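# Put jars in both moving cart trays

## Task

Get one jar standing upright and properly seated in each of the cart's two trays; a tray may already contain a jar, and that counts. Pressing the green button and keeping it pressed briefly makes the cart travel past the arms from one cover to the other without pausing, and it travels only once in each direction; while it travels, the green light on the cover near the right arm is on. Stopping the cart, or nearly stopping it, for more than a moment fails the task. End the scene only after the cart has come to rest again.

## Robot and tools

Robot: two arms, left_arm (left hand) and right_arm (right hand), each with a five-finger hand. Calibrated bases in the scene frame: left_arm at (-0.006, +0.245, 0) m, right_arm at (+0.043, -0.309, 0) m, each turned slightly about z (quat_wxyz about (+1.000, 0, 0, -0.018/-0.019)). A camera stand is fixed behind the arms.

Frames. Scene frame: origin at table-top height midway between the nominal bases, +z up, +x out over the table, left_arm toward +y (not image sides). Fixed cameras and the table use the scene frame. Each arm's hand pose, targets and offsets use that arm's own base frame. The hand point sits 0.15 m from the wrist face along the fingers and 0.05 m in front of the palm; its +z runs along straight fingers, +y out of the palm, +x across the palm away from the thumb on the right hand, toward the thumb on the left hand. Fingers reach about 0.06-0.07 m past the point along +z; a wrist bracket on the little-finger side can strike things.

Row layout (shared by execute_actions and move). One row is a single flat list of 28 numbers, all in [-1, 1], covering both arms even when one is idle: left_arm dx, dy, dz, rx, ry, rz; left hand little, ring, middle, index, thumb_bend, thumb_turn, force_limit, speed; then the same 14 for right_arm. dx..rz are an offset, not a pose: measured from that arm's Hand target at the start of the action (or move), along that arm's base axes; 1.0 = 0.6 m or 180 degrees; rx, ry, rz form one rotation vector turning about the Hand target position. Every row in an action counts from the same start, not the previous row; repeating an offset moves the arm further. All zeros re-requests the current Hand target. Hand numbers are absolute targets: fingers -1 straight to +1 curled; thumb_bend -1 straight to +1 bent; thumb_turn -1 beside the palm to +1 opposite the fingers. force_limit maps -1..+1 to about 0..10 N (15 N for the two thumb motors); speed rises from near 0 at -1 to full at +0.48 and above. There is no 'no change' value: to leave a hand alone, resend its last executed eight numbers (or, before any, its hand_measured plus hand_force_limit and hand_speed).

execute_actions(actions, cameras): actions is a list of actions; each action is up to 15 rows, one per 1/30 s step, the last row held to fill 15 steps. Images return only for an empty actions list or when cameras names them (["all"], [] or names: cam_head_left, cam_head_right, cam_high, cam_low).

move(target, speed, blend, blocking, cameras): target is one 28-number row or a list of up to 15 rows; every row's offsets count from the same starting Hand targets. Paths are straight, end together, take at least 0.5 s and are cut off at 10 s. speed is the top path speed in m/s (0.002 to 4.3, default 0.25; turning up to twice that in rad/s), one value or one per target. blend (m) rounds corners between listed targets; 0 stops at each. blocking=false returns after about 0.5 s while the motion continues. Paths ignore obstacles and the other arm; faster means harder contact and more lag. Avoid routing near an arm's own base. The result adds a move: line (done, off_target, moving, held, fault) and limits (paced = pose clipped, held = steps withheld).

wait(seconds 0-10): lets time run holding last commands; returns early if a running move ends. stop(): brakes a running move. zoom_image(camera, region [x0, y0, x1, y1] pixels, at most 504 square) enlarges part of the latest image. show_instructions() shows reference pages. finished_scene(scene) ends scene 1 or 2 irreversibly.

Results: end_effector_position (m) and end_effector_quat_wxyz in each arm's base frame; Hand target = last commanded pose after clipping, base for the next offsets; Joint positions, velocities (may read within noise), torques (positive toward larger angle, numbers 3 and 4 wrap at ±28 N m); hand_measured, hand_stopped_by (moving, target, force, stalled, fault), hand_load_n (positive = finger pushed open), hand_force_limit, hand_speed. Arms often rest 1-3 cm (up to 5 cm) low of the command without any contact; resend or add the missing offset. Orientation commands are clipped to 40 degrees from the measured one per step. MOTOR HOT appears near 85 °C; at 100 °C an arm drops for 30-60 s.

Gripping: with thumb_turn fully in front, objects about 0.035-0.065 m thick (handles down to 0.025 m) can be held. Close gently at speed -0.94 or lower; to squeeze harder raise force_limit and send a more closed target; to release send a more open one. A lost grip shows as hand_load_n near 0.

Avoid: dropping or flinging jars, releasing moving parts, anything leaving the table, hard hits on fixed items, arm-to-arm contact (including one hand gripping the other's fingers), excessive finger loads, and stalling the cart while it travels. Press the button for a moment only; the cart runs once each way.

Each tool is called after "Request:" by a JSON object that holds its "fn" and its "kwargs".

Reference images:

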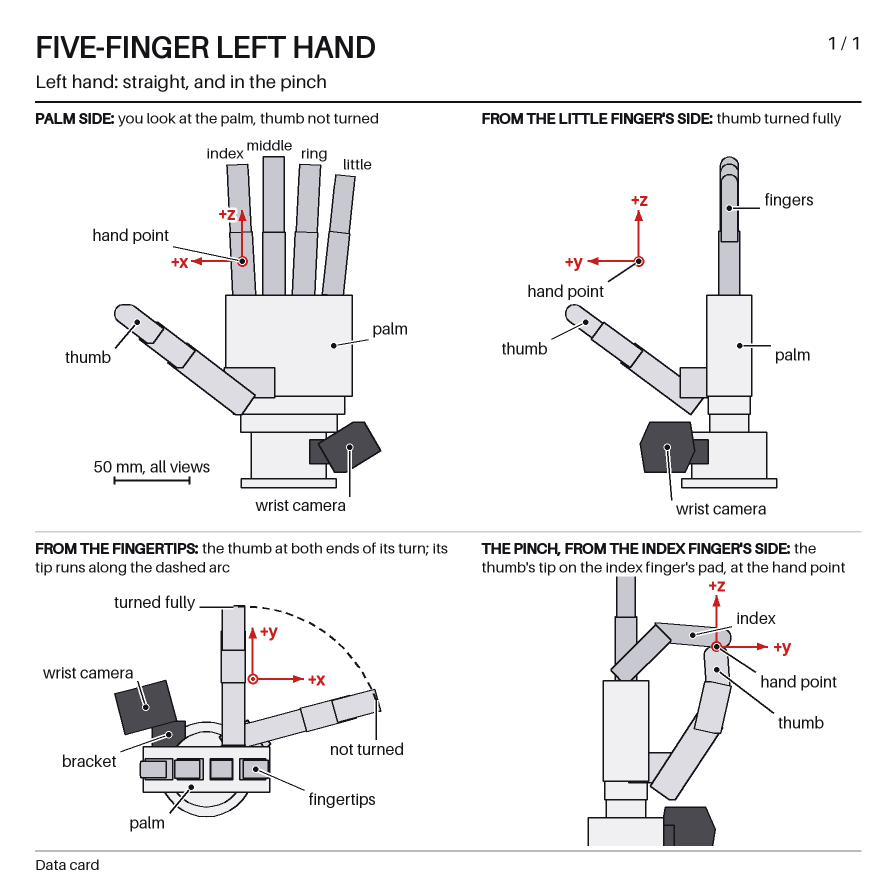

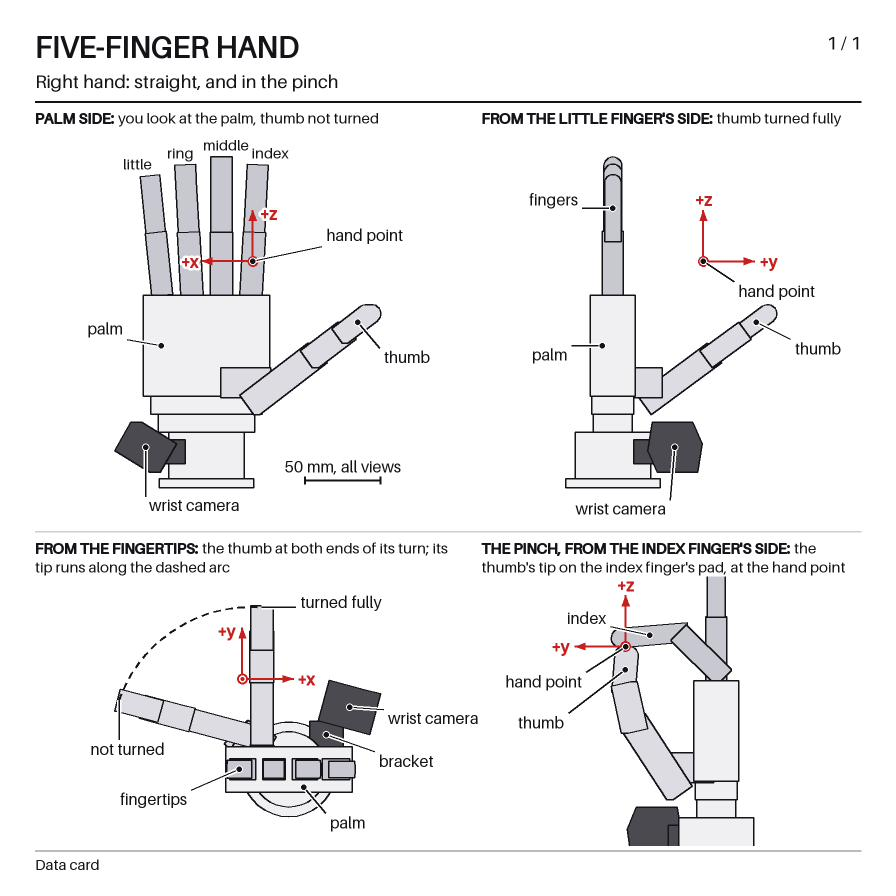

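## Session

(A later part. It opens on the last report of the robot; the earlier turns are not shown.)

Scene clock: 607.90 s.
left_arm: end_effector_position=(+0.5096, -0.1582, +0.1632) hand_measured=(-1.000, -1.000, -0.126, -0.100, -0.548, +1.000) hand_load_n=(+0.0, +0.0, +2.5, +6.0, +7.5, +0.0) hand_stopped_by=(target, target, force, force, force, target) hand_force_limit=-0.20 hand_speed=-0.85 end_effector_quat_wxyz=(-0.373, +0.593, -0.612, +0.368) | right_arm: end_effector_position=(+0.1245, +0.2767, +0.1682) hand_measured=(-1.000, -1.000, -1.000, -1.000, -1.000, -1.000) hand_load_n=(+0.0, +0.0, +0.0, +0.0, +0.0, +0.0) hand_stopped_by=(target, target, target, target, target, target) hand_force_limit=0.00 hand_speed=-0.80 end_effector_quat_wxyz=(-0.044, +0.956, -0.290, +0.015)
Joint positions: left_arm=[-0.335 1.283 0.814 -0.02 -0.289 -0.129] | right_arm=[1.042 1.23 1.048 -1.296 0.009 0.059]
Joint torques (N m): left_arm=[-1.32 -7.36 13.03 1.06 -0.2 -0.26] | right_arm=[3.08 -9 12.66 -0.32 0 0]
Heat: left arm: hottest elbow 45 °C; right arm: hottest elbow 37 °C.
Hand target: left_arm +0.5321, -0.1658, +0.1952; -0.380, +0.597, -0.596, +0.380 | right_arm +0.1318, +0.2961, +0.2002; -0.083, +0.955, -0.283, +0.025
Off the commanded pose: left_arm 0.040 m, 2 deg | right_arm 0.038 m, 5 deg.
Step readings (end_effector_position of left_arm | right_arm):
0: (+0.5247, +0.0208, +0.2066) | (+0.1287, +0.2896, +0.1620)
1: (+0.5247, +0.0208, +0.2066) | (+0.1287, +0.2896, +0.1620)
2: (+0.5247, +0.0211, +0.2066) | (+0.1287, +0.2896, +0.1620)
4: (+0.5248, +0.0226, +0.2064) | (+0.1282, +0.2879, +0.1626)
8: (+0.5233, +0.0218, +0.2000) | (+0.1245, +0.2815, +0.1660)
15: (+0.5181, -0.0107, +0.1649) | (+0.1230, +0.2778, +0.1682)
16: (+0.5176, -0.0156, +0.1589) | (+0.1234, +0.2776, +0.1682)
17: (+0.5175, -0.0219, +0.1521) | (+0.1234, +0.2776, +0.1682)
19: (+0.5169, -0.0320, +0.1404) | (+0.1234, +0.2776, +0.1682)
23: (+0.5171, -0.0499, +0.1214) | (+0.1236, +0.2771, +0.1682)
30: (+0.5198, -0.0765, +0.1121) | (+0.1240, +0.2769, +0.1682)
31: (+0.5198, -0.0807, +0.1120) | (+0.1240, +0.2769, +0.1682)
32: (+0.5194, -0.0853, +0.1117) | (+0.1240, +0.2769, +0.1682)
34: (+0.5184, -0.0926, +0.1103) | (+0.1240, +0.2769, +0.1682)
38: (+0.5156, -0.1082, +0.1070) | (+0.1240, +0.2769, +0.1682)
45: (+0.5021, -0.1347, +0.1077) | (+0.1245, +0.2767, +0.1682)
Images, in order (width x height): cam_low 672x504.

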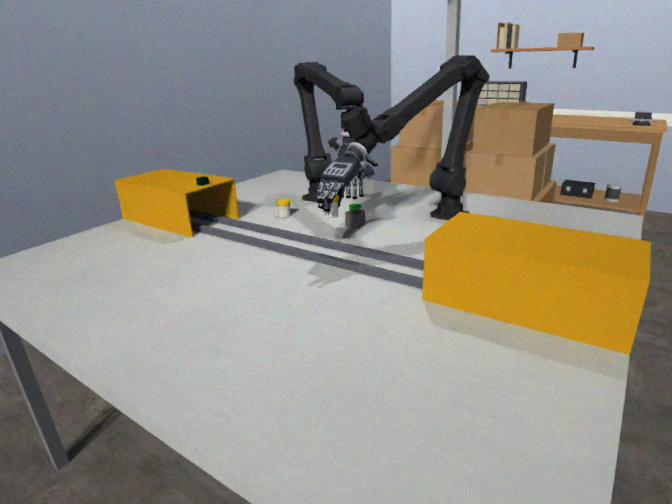

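Request:
{"fn": "move", "kwargs": {"target": [[-0.012,0.318,0.033,0,0,0,-1,-1,0.3,0.3,-0.1,1,-0.2,-0.85, 0.02,0.017,-0.017,0,0,0,-1,-1,-1,-1,-1,-1,0,-0.8],[-0.012,0.318,0.033,0,0,0,-1,-1,0.3,0.3,-0.1,1,-0.2,-0.85, 0,0,-0.05,0,0,0,-1,-1,-1,-1,-1,-1,0,-0.8]], "speed": 0.25, "cameras": ["cam_high","cam_low"]}}

Request:
{"fn": "zoom_image", "kwargs": {"camera": "cam_high", "region": [110, 200, 230, 310]}}

Scene clock: 626.80 s.
left_arm: end_effector_position=(+0.5098, +0.0182, +0.1834) hand_measured=(-1.000, -1.000, -0.126, -0.100, -0.548, +1.000) hand_load_n=(+0.0, -0.5, +3.0, +6.0, +8.0, -0.5) hand_stopped_by=(target, target, force, force, force, target) hand_force_limit=-0.20 hand_speed=-0.85 end_effector_quat_wxyz=(-0.359, +0.612, -0.599, +0.371) | right_arm: end_effector_position=(+0.1317, +0.2888, +0.1621) hand_measured=(-1.000, -1.000, -1.000, -1.000, -1.000, -1.000) hand_load_n=(+0.0, +0.0, +0.0, +0.0, +0.0, +0.0) hand_stopped_by=(target, target, target, target, target, target) hand_force_limit=0.00 hand_speed=-0.80 end_effector_quat_wxyz=(-0.059, +0.955, -0.289, +0.019)
Joint positions: left_arm=[0.14 1.21 0.814 -0.094 0.128 0.041] | right_arm=[1.042 1.249 1.05 -1.249 0.009 0.058]
Joint torques (N m): left_arm=[-0.44 -6.71 13.35 1.09 0.15 0.1] | right_arm=[3.19 -9.47 7.66 0.96 0.01 0.01]
Heat: left arm: hottest elbow 43 °C; right arm: hottest elbow 39 °C.
Hand target: left_arm +0.5249, +0.0250, +0.2150; -0.380, +0.597, -0.596, +0.380 | right_arm +0.1318, +0.2961, +0.1702; -0.083, +0.955, -0.283, +0.025
Off the commanded pose: left_arm 0.036 m, 3 deg | right_arm 0.011 m, 3 deg.
move: off_target (left_arm, right_arm)
Images, in order (width x height): cam_high 672x504, cam_low 672x504.

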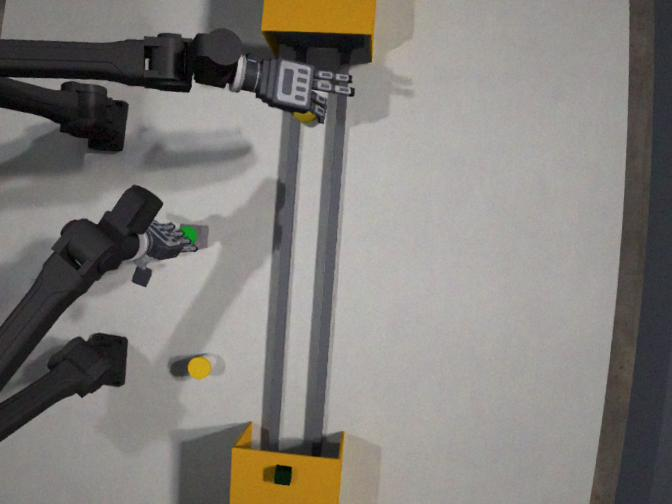

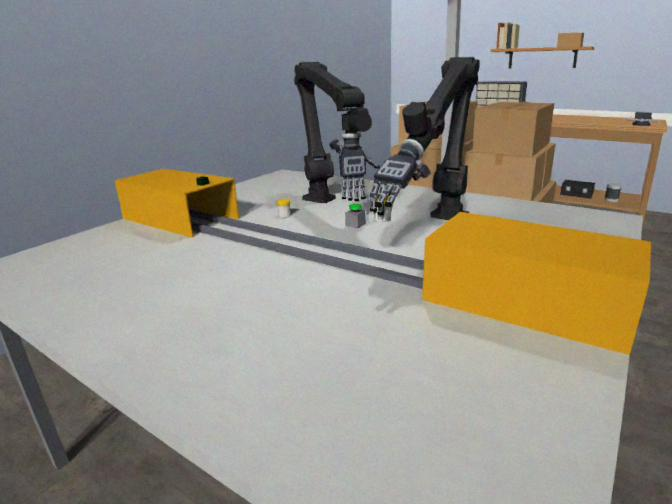

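Scaled by 4.200 from the camera's 672x504 image, which has a finer 960x720 frame.

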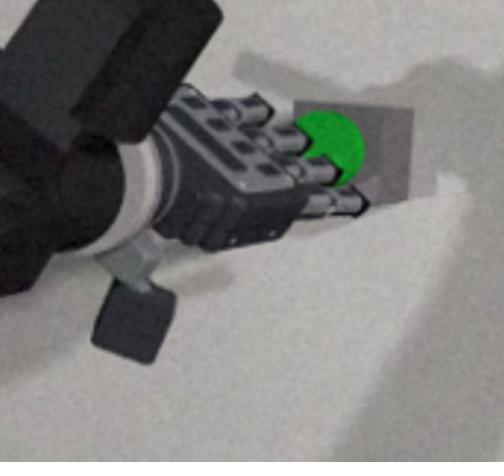

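Request:
{"fn": "move", "kwargs": {"target": [[0.01,0,0.1,0,0,0,-1,-1,0.3,0.3,-0.1,1,-0.2,-0.85, 0,0,0,0,0,0,-1,-1,-1,-1,-1,-1,0,-0.8],[0,0,0,0,0,0,-1,-1,0.3,0.3,-0.1,1,-0.2,-0.85, 0,0,0,0,0,0,-1,-1,-1,-1,-1,-1,0,-0.8]], "speed": 0.2}}

Scene clock: 634.90 s.
left_arm: end_effector_position=(+0.5202, +0.0197, +0.2081) hand_measured=(-1.000, -1.000, -0.126, -0.100, -0.548, +1.000) hand_load_n=(+0.0, -0.5, +3.0, +6.0, +7.5, +0.0) hand_stopped_by=(target, target, force, force, force, target) hand_force_limit=-0.20 hand_speed=-0.85 end_effector_quat_wxyz=(-0.365, +0.609, -0.596, +0.375) | right_arm: end_effector_position=(+0.1317, +0.2888, +0.1621) hand_measured=(-1.000, -1.000, -1.000, -1.000, -1.000, -1.000) hand_load_n=(-0.5, +0.0, +0.5, +0.0, +0.0, +0.0) hand_stopped_by=(target, target, target, target, target, target) hand_force_limit=0.00 hand_speed=-0.80 end_effector_quat_wxyz=(-0.059, +0.955, -0.289, +0.019)
Joint positions: left_arm=[0.14 1.208 0.872 -0.137 0.128 0.041] | right_arm=[1.042 1.249 1.05 -1.249 0.009 0.058]
Joint torques (N m): left_arm=[-0.44 -6.59 8.96 2.89 0.16 0.1] | right_arm=[3.19 -9.52 7.66 0.96 0.01 0.01]
Heat: left arm: hottest elbow 42 °C; right arm: hottest elbow 39 °C.
Hand target: left_arm +0.5249, +0.0250, +0.2150; -0.380, +0.597, -0.596, +0.380 | right_arm +0.1318, +0.2961, +0.1702; -0.083, +0.955, -0.283, +0.025
Off the commanded pose: left_arm 0.010 m, 2 deg | right_arm 0.011 m, 3 deg.
move: off_target (right_arm)

Request:
{"fn": "move", "kwargs": {"target": [0,0,0,0,0,0,-1,-1,0.3,0.3,-0.1,1,-0.2,-0.85, -0.004,-0.012,-0.10,0,0,0,-1,-1,-1,-1,-1,-1,0,-0.8], "speed": 0.1, "cameras": ["cam_high"]}}

Request:
{"fn": "wait", "kwargs": {"seconds": 1.13, "cameras": ["cam_high","cam_head_right"]}}

Request:
{"fn": "execute_actions", "kwargs": {"actions": [[[0,-0.007,-0.003,0,0,0,-1,-1,0.3,0.3,-0.1,1,-0.2,-0.85,0,0,0.05,0,0,0,-1,-1,-1,-1,-1,-1,0,-0.8],[0,-0.014,-0.008,0,0,0,-1,-1,0.3,0.3,-0.1,1,-0.2,-0.85,0,0,0.05,0,0,0,-1,-1,-1,-1,-1,-1,0,-0.8],[0,-0.021,-0.016,0,0,0,-1,-1,0.3,0.3,-0.1,1,-0.2,-0.85,0,0,0.05,0,0,0,-1,-1,-1,-1,-1,-1,0,-0.8],[0.001,-0.028,-0.025,0,0,0,-1,-1,0.3,0.3,-0.1,1,-0.2,-0.85,0,0,0.05,0,0,0,-1,-1,-1,-1,-1,-1,0,-0.8],[0.001,-0.035,-0.034,0,0,0,-1,-1,0.3,0.3,-0.1,1,-0.2,-0.85,0,0,0.05,0,0,0,-1,-1,-1,-1,-1,-1,0,-0.8],[0.001,-0.042,-0.043,0,0,0,-1,-1,0.3,0.3,-0.1,1,-0.2,-0.85,0,0,0.05,0,0,0,-1,-1,-1,-1,-1,-1,0,-0.8],[0.002,-0.049,-0.052,0,0,0,-1,-1,0.3,0.3,-0.1,1,-0.2,-0.85,0,0,0.05,0,0,0,-1,-1,-1,-1,-1,-1,0,-0.8],[0.002,-0.056,-0.061,0,0,0,-1,-1,0.3,0.3,-0.1,1,-0.2,-0.85,0,0,0.05,0,0,0,-1,-1,-1,-1,-1,-1,0,-0.8],[0.002,-0.064,-0.07,0,0,0,-1,-1,0.3,0.3,-0.1,1,-0.2,-0.85,0,0,0.05,0,0,0,-1,-1,-1,-1,-1,-1,0,-0.8],[0.002,-0.071,-0.079,0,0,0,-1,-1,0.3,0.3,-0.1,1,-0.2,-0.85,0,0,0.05,0,0,0,-1,-1,-1,-1,-1,-1,0,-0.8],[0.003,-0.078,-0.088,0,0,0,-1,-1,0.3,0.3,-0.1,1,-0.2,-0.85,0,0,0.05,0,0,0,-1,-1,-1,-1,-1,-1,0,-0.8],[0.003,-0.085,-0.097,0,0,0,-1,-1,0.3,0.3,-0.1,1,-0.2,-0.85,0,0,0.05,0,0,0,-1,-1,-1,-1,-1,-1,0,-0.8],[0.003,-0.092,-0.106,0,0,0,-1,-1,0.3,0.3,-0.1,1,-0.2,-0.85,0,0,0.05,0,0,0,-1,-1,-1,-1,-1,-1,0,-0.8],[0.004,-0.099,-0.115,0,0,0,-1,-1,0.3,0.3,-0.1,1,-0.2,-0.85,0,0,0.05,0,0,0,-1,-1,-1,-1,-1,-1,0,-0.8],[0.004,-0.106,-0.123,0,0,0,-1,-1,0.3,0.3,-0.1,1,-0.2,-0.85,0,0,0.05,0,0,0,-1,-1,-1,-1,-1,-1,0,-0.8]],[[0,-0.007,-0.008,0,0,0,-1,-1,0.3,0.3,-0.1,1,-0.2,-0.85,0,0,0,0,0,0,-1,-1,-1,-1,-1,-1,0,-0.8],[0,-0.014,-0.016,0,0,0,-1,-1,0.3,0.3,-0.1,1,-0.2,-0.85,0,0,0,0,0,0,-1,-1,-1,-1,-1,-1,0,-0.8],[0,-0.021,-0.023,0,0,0,-1,-1,0.3,0.3,-0.1,1,-0.2,-0.85,0,0,0,0,0,0,-1,-1,-1,-1,-1,-1,0,-0.8],[0.001,-0.028,-0.03,0,0,0,-1,-1,0.3,0.3,-0.1,1,-0.2,-0.85,0,0,0,0,0,0,-1,-1,-1,-1,-1,-1,0,-0.8],[0.001,-0.035,-0.036,0,0,0,-1,-1,0.3,0.3,-0.1,1,-0.2,-0.85,0,0,0,0,0,0,-1,-1,-1,-1,-1,-1,0,-0.8],[0.001,-0.042,-0.041,0,0,0,-1,-1,0.3,0.3,-0.1,1,-0.2,-0.85,0,0,0,0,0,0,-1,-1,-1,-1,-1,-1,0,-0.8],[0.002,-0.049,-0.044,0,0,0,-1,-1,0.3,0.3,-0.1,1,-0.2,-0.85,0,0,0,0,0,0,-1,-1,-1,-1,-1,-1,0,-0.8],[0.002,-0.056,-0.046,0,0,0,-1,-1,0.3,0.3,-0.1,1,-0.2,-0.85,0,0,0,0,0,0,-1,-1,-1,-1,-1,-1,0,-0.8],[0.002,-0.064,-0.046,0,0,0,-1,-1,0.3,0.3,-0.1,1,-0.2,-0.85,0,0,0,0,0,0,-1,-1,-1,-1,-1,-1,0,-0.8],[0.002,-0.071,-0.046,0,0,0,-1,-1,0.3,0.3,-0.1,1,-0.2,-0.85,0,0,0,0,0,0,-1,-1,-1,-1,-1,-1,0,-0.8],[0.003,-0.078,-0.046,0,0,0,-1,-1,0.3,0.3,-0.1,1,-0.2,-0.85,0,0,0,0,0,0,-1,-1,-1,-1,-1,-1,0,-0.8],[0.003,-0.085,-0.046,0,0,0,-1,-1,-0.6,-0.6,-0.9,1,-0.2,0.48,0,0,0,0,0,0,-1,-1,-1,-1,-1,-1,0,-0.8],[0.003,-0.092,-0.046,0,0,0,-1,-1,-0.6,-0.6,-0.9,1,-0.2,0.48,0,0,0,0,0,0,-1,-1,-1,-1,-1,-1,0,-0.8],[0.004,-0.099,-0.046,0,0,0,-1,-1,-0.6,-0.6,-0.9,1,-0.2,0.48,0,0,0,0,0,0,-1,-1,-1,-1,-1,-1,0,-0.8],[0.004,-0.106,-0.046,0,0,0,-1,-1,-0.6,-0.6,-0.9,1,-0.2,0.48,0,0,0,0,0,0,-1,-1,-1,-1,-1,-1,0,-0.8]],[[0,-0.007,0,0,0,0,-1,-1,-0.6,-0.6,-0.9,1,-0.2,0.48,0,0,0,0,0,0,-1,-1,-1,-1,-1,-1,0,-0.8],[0,-0.014,0,0,0,0,-1,-1,-0.6,-0.6,-0.9,1,-0.2,0.48,0,0,0,0,0,0,-1,-1,-1,-1,-1,-1,0,-0.8],[0,-0.021,0,0,0,0,-1,-1,-0.6,-0.6,-0.9,1,-0.2,0.48,0,0,0,0,0,0,-1,-1,-1,-1,-1,-1,0,-0.8],[0.001,-0.028,0,0,0,0,-1,-1,-0.6,-0.6,-0.9,1,-0.2,0.48,0,0,0,0,0,0,-1,-1,-1,-1,-1,-1,0,-0.8],[0.001,-0.035,0.005,0,0,0,-1,-1,-0.6,-0.6,-0.9,1,-0.2,0.48,0,0,0,0,0,0,-1,-1,-1,-1,-1,-1,0,-0.8],[0.001,-0.042,0.012,0,0,0,-1,-1,-0.6,-0.6,-0.9,1,-0.2,0.48,0,0,0,0,0,0,-1,-1,-1,-1,-1,-1,0,-0.8],[0.002,-0.049,0.022,0,0,0,-1,-1,-0.6,-0.6,-0.9,1,-0.2,0.48,0,0,0,0,0,0,-1,-1,-1,-1,-1,-1,0,-0.8],[0.002,-0.056,0.034,0,0,0,-1,-1,-0.6,-0.6,-0.9,1,-0.2,0.48,0,0,0,0,0,0,-1,-1,-1,-1,-1,-1,0,-0.8],[0.002,-0.064,0.047,0,0,0,-1,-1,-0.6,-0.6,-0.9,1,-0.2,0.48,0,0,0,0,0,0,-1,-1,-1,-1,-1,-1,0,-0.8],[0.002,-0.071,0.06,0,0,0,-1,-1,-0.6,-0.6,-0.9,1,-0.2,0.48,0,0,0,0,0,0,-1,-1,-1,-1,-1,-1,0,-0.8],[0.003,-0.078,0.073,0,0,0,-1,-1,-0.6,-0.6,-0.9,1,-0.2,0.48,0,0,0,0,0,0,-1,-1,-1,-1,-1,-1,0,-0.8],[0.003,-0.085,0.086,0,0,0,-1,-1,-0.6,-0.6,-0.9,1,-0.2,0.48,0,0,0,0,0,0,-1,-1,-1,-1,-1,-1,0,-0.8],[0.003,-0.092,0.099,0,0,0,-1,-1,-0.6,-0.6,-0.9,1,-0.2,0.48,0,0,0,0,0,0,-1,-1,-1,-1,-1,-1,0,-0.8],[0.004,-0.099,0.112,0,0,0,-1,-1,-0.6,-0.6,-0.9,1,-0.2,0.48,0,0,0,0,0,0,-1,-1,-1,-1,-1,-1,0,-0.8],[0.004,-0.106,0.125,0,0,0,-1,-1,-0.6,-0.6,-0.9,1,-0.2,0.48,0,0,0,0,0,0,-1,-1,-1,-1,-1,-1,0,-0.8]],[[0,-0.01,0.1,0,0,0,-1,-1,-0.6,-0.6,-0.9,1,-0.2,0.48,0,0,0,0,0,0,-1,-1,-1,-1,-1,-1,0,-0.8]]], "cameras": ["all"]}}

Scene clock: 671.70 s.
left_arm: end_effector_position=(+0.5202, +0.0197, +0.2081) hand_measured=(-1.000, -1.000, -0.126, -0.100, -0.548, +1.000) hand_load_n=(+0.0, +0.0, +2.5, +6.0, +7.5, +0.0) hand_stopped_by=(target, target, force, force, force, target) hand_force_limit=-0.20 hand_speed=-0.85 end_effector_quat_wxyz=(-0.365, +0.609, -0.596, +0.375) | right_arm: end_effector_position=(+0.1292, +0.2837, +0.1380) hand_measured=(-1.000, -1.000, -1.000, -1.000, -1.000, -1.000) hand_load_n=(+0.0, +0.0, -5.0, +0.0, +0.0, +0.0) hand_stopped_by=(target, target, target, target, target, target) hand_force_limit=0.00 hand_speed=-0.80 end_effector_quat_wxyz=(-0.093, +0.954, -0.285, +0.027)
Joint positions: left_arm=[0.14 1.208 0.872 -0.137 0.128 0.041] | right_arm=[1.042 1.195 0.944 -1.126 0.009 0.05]
Joint torques (N m): left_arm=[-0.5 -6.65 8.98 2.89 0.16 0.1] | right_arm=[2.73 -3.66 4.93 2.47 -0.01 -0.03]
Heat: left arm: hottest elbow 41 °C; right arm: hottest elbow 39 °C.
Hand target: left_arm +0.5249, +0.0250, +0.2150; -0.380, +0.597, -0.596, +0.380 | right_arm +0.1294, +0.2889, +0.1102; -0.083, +0.955, -0.283, +0.025
Off the commanded pose: left_arm 0.010 m, 2 deg | right_arm 0.028 m, 1 deg.
move: off_target (right_arm)
Images, in order (width x height): cam_high 672x504.

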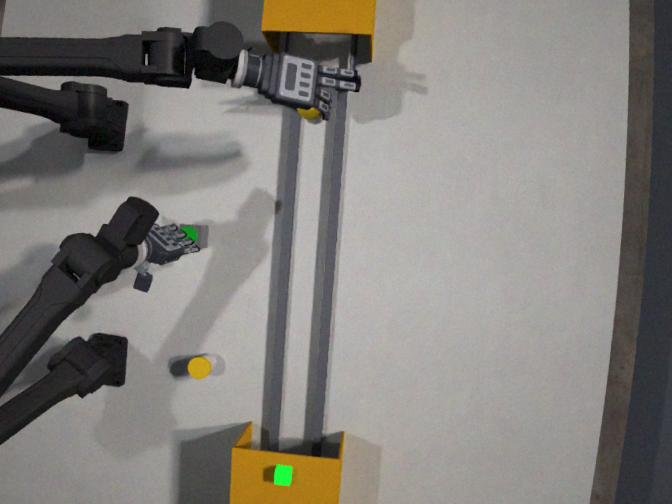

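Scene clock: 672.83 s.
left_arm: end_effector_position=(+0.5202, +0.0197, +0.2081) hand_measured=(-1.000, -1.000, -0.126, -0.100, -0.548, +1.000) hand_load_n=(+0.0, +0.0, +2.5, +6.5, +7.5, +0.0) hand_stopped_by=(target, target, force, force, force, target) hand_force_limit=-0.20 hand_speed=-0.85 end_effector_quat_wxyz=(-0.365, +0.609, -0.596, +0.375) | right_arm: end_effector_position=(+0.1292, +0.2837, +0.1380) hand_measured=(-1.000, -1.000, -1.000, -1.000, -1.000, -1.000) hand_load_n=(+0.0, +0.0, -5.0, +0.0, +0.0, +0.0) hand_stopped_by=(target, target, target, target, target, target) hand_force_limit=0.00 hand_speed=-0.80 end_effector_quat_wxyz=(-0.093, +0.954, -0.285, +0.027)
Joint positions: left_arm=[0.14 1.208 0.872 -0.137 0.128 0.041] | right_arm=[1.042 1.195 0.944 -1.126 0.009 0.05]
Joint torques (N m): left_arm=[-0.44 -6.59 8.98 2.91 0.16 0.09] | right_arm=[2.73 -3.72 4.93 2.45 -0.01 -0.03]
Heat: left arm: hottest elbow 40 °C; right arm: hottest elbow 38 °C.
Hand target: left_arm +0.5249, +0.0250, +0.2150; -0.380, +0.597, -0.596, +0.380 | right_arm +0.1294, +0.2889, +0.1102; -0.083, +0.955, -0.283, +0.025
Off the commanded pose: left_arm 0.010 m, 2 deg | right_arm 0.028 m, 1 deg.
wait: 1.13 s; at rest by 0.17 s
Images, in order (width x height): cam_head_right 672x504, cam_high 672x504.

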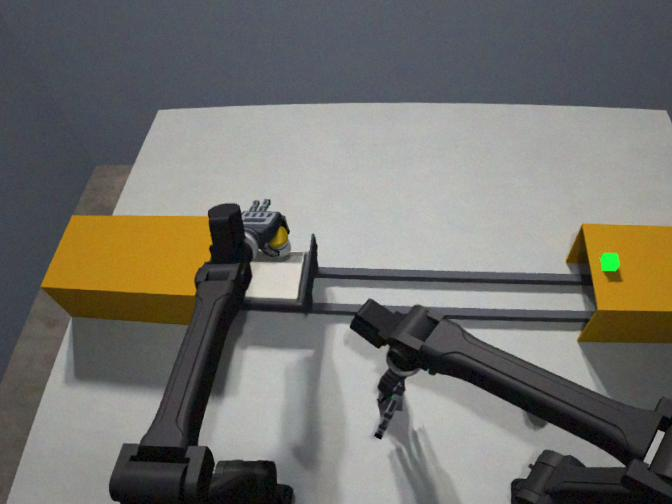

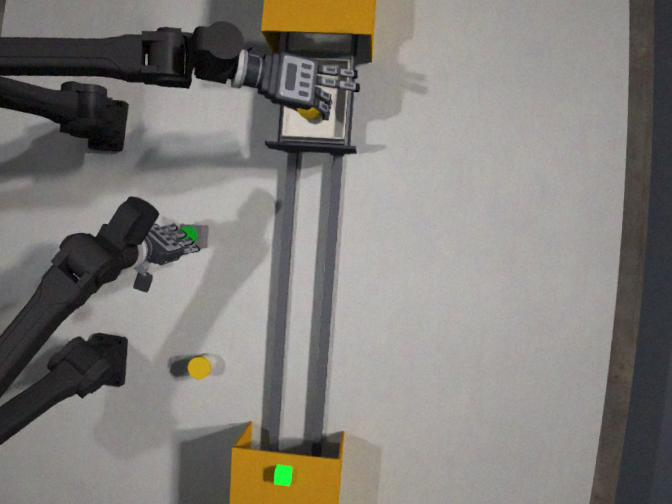

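Scene clock: 675.43 s.
left_arm: end_effector_position=(+0.5179, -0.1644, +0.2157) hand_measured=(-1.000, -1.000, -0.600, -0.600, -0.900, +1.000) hand_load_n=(+0.0, +0.0, +0.0, +0.0, +0.0, +0.0) hand_stopped_by=(target, target, target, target, target, target) hand_force_limit=-0.20 hand_speed=0.48 end_effector_quat_wxyz=(-0.374, +0.597, -0.612, +0.360) | right_arm: end_effector_position=(+0.1286, +0.2834, +0.1391) hand_measured=(-1.000, -1.000, -1.000, -1.000, -1.000, -1.000) hand_load_n=(+0.0, +0.0, +0.0, +0.0, -0.5, -0.5) hand_stopped_by=(target, target, target, target, target, target) hand_force_limit=0.00 hand_speed=-0.80 end_effector_quat_wxyz=(-0.092, +0.953, -0.288, +0.027)
Joint positions: left_arm=[-0.349 1.256 0.947 -0.198 -0.314 -0.139] | right_arm=[1.042 1.193 0.945 -1.131 0.009 0.056]
Joint torques (N m): left_arm=[-1.67 -7.18 13.86 1.05 -0.21 -0.26] | right_arm=[2.84 -4.89 9.33 -0.28 -0.01 -0.02]
Heat: left arm: hottest elbow 40 °C; right arm: hottest elbow 39 °C.
Hand target: left_arm +0.5321, -0.1718, +0.2486; -0.380, +0.597, -0.596, +0.380 | right_arm +0.1294, +0.2889, +0.1402; -0.083, +0.955, -0.283, +0.025
Off the commanded pose: left_arm 0.037 m, 3 deg | right_arm 0.006 m, 1 deg.
Step readings (end_effector_position of left_arm | right_arm):
0: (+0.5202, +0.0197, +0.2081) | (+0.1292, +0.2837, +0.1380)
1: (+0.5202, +0.0197, +0.2081) | (+0.1292, +0.2837, +0.1380)
2: (+0.5202, +0.0197, +0.2081) | (+0.1292, +0.2837, +0.1380)
4: (+0.5210, +0.0204, +0.2083) | (+0.1292, +0.2837, +0.1384)
8: (+0.5214, +0.0213, +0.2024) | (+0.1288, +0.2831, +0.1390)
15: (+0.5176, -0.0106, +0.1642) | (+0.1287, +0.2833, +0.1391)
16: (+0.5174, -0.0157, +0.1578) | (+0.1287, +0.2833, +0.1391)
17: (+0.5164, -0.0227, +0.1506) | (+0.1287, +0.2833, +0.1391)
19: (+0.5161, -0.0323, +0.1393) | (+0.1287, +0.2833, +0.1391)
23: (+0.5173, -0.0499, +0.1206) | (+0.1286, +0.2834, +0.1391)
30: (+0.5198, -0.0773, +0.1062) | (+0.1286, +0.2834, +0.1391)
31: (+0.5199, -0.0807, +0.1061) | (+0.1286, +0.2834, +0.1391)
32: (+0.5197, -0.0845, +0.1058) | (+0.1286, +0.2834, +0.1391)
34: (+0.5191, -0.0924, +0.1051) | (+0.1286, +0.2834, +0.1391)
38: (+0.5163, -0.1083, +0.1017) | (+0.1286, +0.2834, +0.1391)
45: (+0.5037, -0.1335, +0.1034) | (+0.1286, +0.2834, +0.1391)
46: (+0.5025, -0.1376, +0.1077) | (+0.1286, +0.2834, +0.1391)
47: (+0.5015, -0.1418, +0.1144) | (+0.1286, +0.2834, +0.1391)
49: (+0.5004, -0.1500, +0.1349) | (+0.1286, +0.2834, +0.1391)
53: (+0.5093, -0.1622, +0.1980) | (+0.1286, +0.2834, +0.1391)
60: (+0.5186, -0.1647, +0.2312) | (+0.1286, +0.2834, +0.1391)

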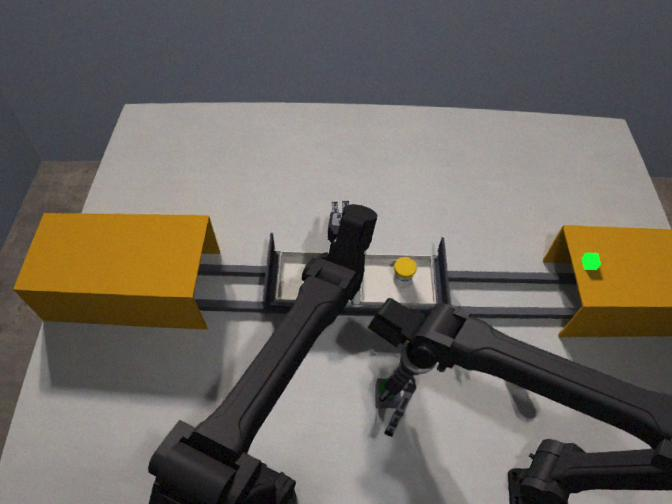

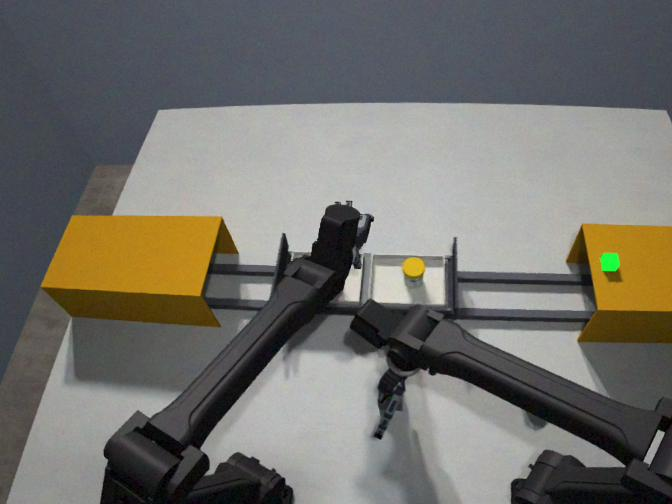

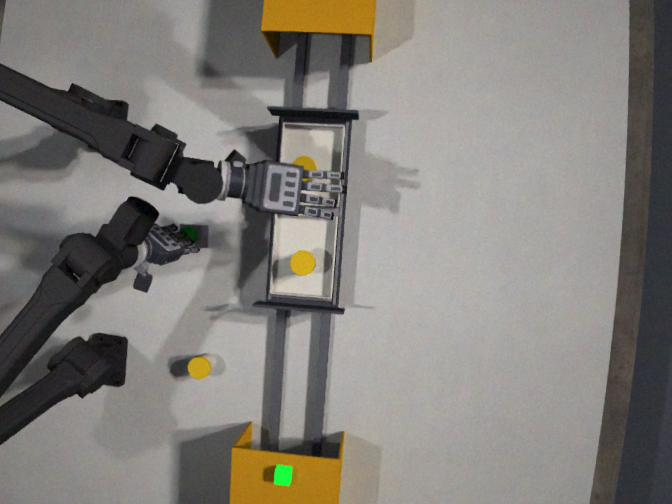

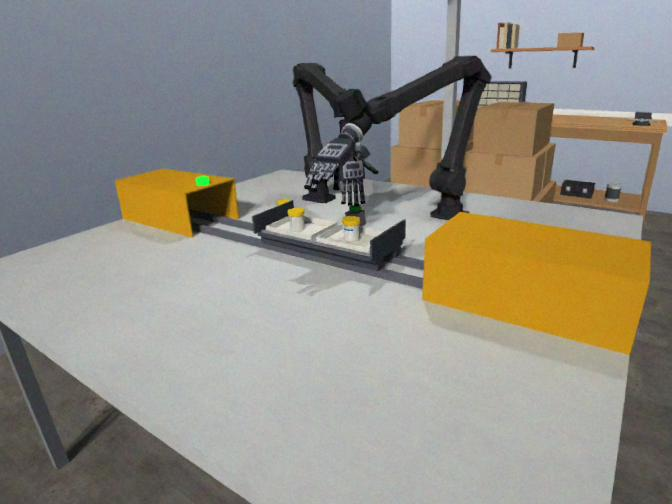

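Request:
{"fn": "move", "kwargs": {"target": [0,0,0,0,0,0,-1,-1,-0.6,-0.6,-0.9,1,-0.2,0.48,0,0,0.1,0,0,0,-1,-1,-1,-1,-1,-1,0,-0.8], "speed": 0.1}}

Request:
{"fn": "wait", "kwargs": {"seconds": 4, "cameras": ["cam_low","cam_high"]}}

Scene clock: 682.50 s.
left_arm: end_effector_position=(+0.5179, -0.1645, +0.2157) hand_measured=(-1.000, -1.000, -0.600, -0.600, -0.900, +1.000) hand_load_n=(-0.5, +0.0, +0.0, -0.5, +0.0, +0.0) hand_stopped_by=(target, target, target, target, target, target) hand_force_limit=-0.20 hand_speed=0.48 end_effector_quat_wxyz=(-0.373, +0.597, -0.611, +0.360) | right_arm: end_effector_position=(+0.1213, +0.2711, +0.1738) hand_measured=(-1.000, -1.000, -1.000, -1.000, -1.000, -1.000) hand_load_n=(+0.0, +0.0, +0.0, +0.0, +0.0, +0.0) hand_stopped_by=(target, target, target, target, target, target) hand_force_limit=0.00 hand_speed=-0.80 end_effector_quat_wxyz=(-0.053, +0.956, -0.289, +0.017)
Joint positions: left_arm=[-0.349 1.256 0.947 -0.198 -0.314 -0.14] | right_arm=[1.042 1.195 1.036 -1.299 0.009 0.058]
Joint torques (N m): left_arm=[-1.61 -7.24 13.83 0.92 -0.18 -0.26] | right_arm=[2.78 -7.36 12.51 -0.28 -0.02 -0.02]
Heat: left arm: hottest elbow 41 °C; right arm: hottest elbow 39 °C.
Hand target: left_arm +0.5321, -0.1718, +0.2486; -0.380, +0.597, -0.596, +0.380 | right_arm +0.1294, +0.2889, +0.2002; -0.083, +0.955, -0.283, +0.025
Off the commanded pose: left_arm 0.037 m, 3 deg | right_arm 0.033 m, 4 deg.
move: off_target (left_arm, right_arm)

Scene clock: 686.50 s.
left_arm: end_effector_position=(+0.5179, -0.1645, +0.2157) hand_measured=(-1.000, -1.000, -0.600, -0.600, -0.900, +1.000) hand_load_n=(+0.0, +0.0, +0.0, +0.0, +0.0, +0.0) hand_stopped_by=(target, target, target, target, target, target) hand_force_limit=-0.20 hand_speed=0.48 end_effector_quat_wxyz=(-0.373, +0.597, -0.611, +0.360) | right_arm: end_effector_position=(+0.1213, +0.2711, +0.1738) hand_measured=(-1.000, -1.000, -1.000, -1.000, -1.000, -1.000) hand_load_n=(+0.0, +0.0, +0.0, +0.0, +0.0, +0.0) hand_stopped_by=(target, target, target, target, target, target) hand_force_limit=0.00 hand_speed=-0.80 end_effector_quat_wxyz=(-0.053, +0.956, -0.289, +0.017)
Joint positions: left_arm=[-0.349 1.256 0.947 -0.198 -0.314 -0.14] | right_arm=[1.042 1.195 1.036 -1.299 0.009 0.058]
Joint torques (N m): left_arm=[-1.61 -7.24 13.85 0.94 -0.18 -0.26] | right_arm=[2.78 -7.41 12.51 -0.28 -0.02 -0.03]
Heat: left arm: hottest elbow 41 °C; right arm: hottest elbow 40 °C.
Hand target: left_arm +0.5321, -0.1718, +0.2486; -0.380, +0.597, -0.596, +0.380 | right_arm +0.1294, +0.2889, +0.2002; -0.083, +0.955, -0.283, +0.025
Off the commanded pose: left_arm 0.037 m, 3 deg | right_arm 0.033 m, 4 deg.
wait: 4.00 s; at rest by 0.17 s
Images, in order (width x height): cam_high 672x504, cam_low 672x504.

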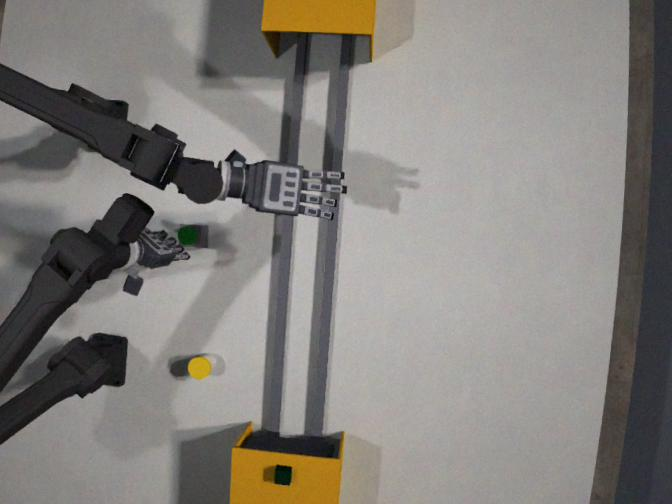

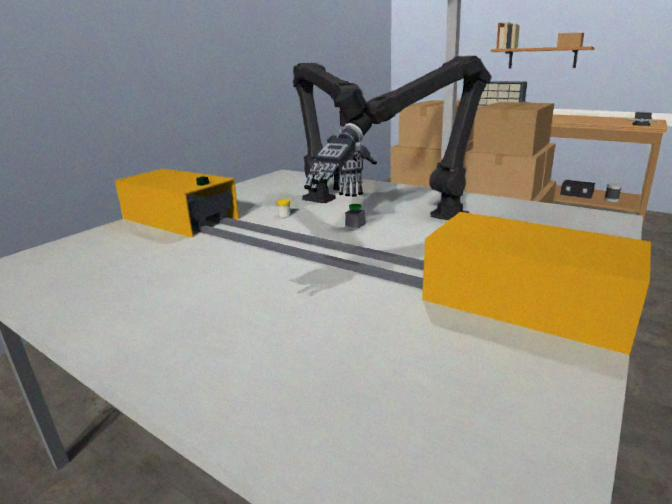

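Light is off and the cart has stopped.

Request:
{"fn": "finished_scene", "kwargs": {"scene": 1}}

The scene is finished: the task was done.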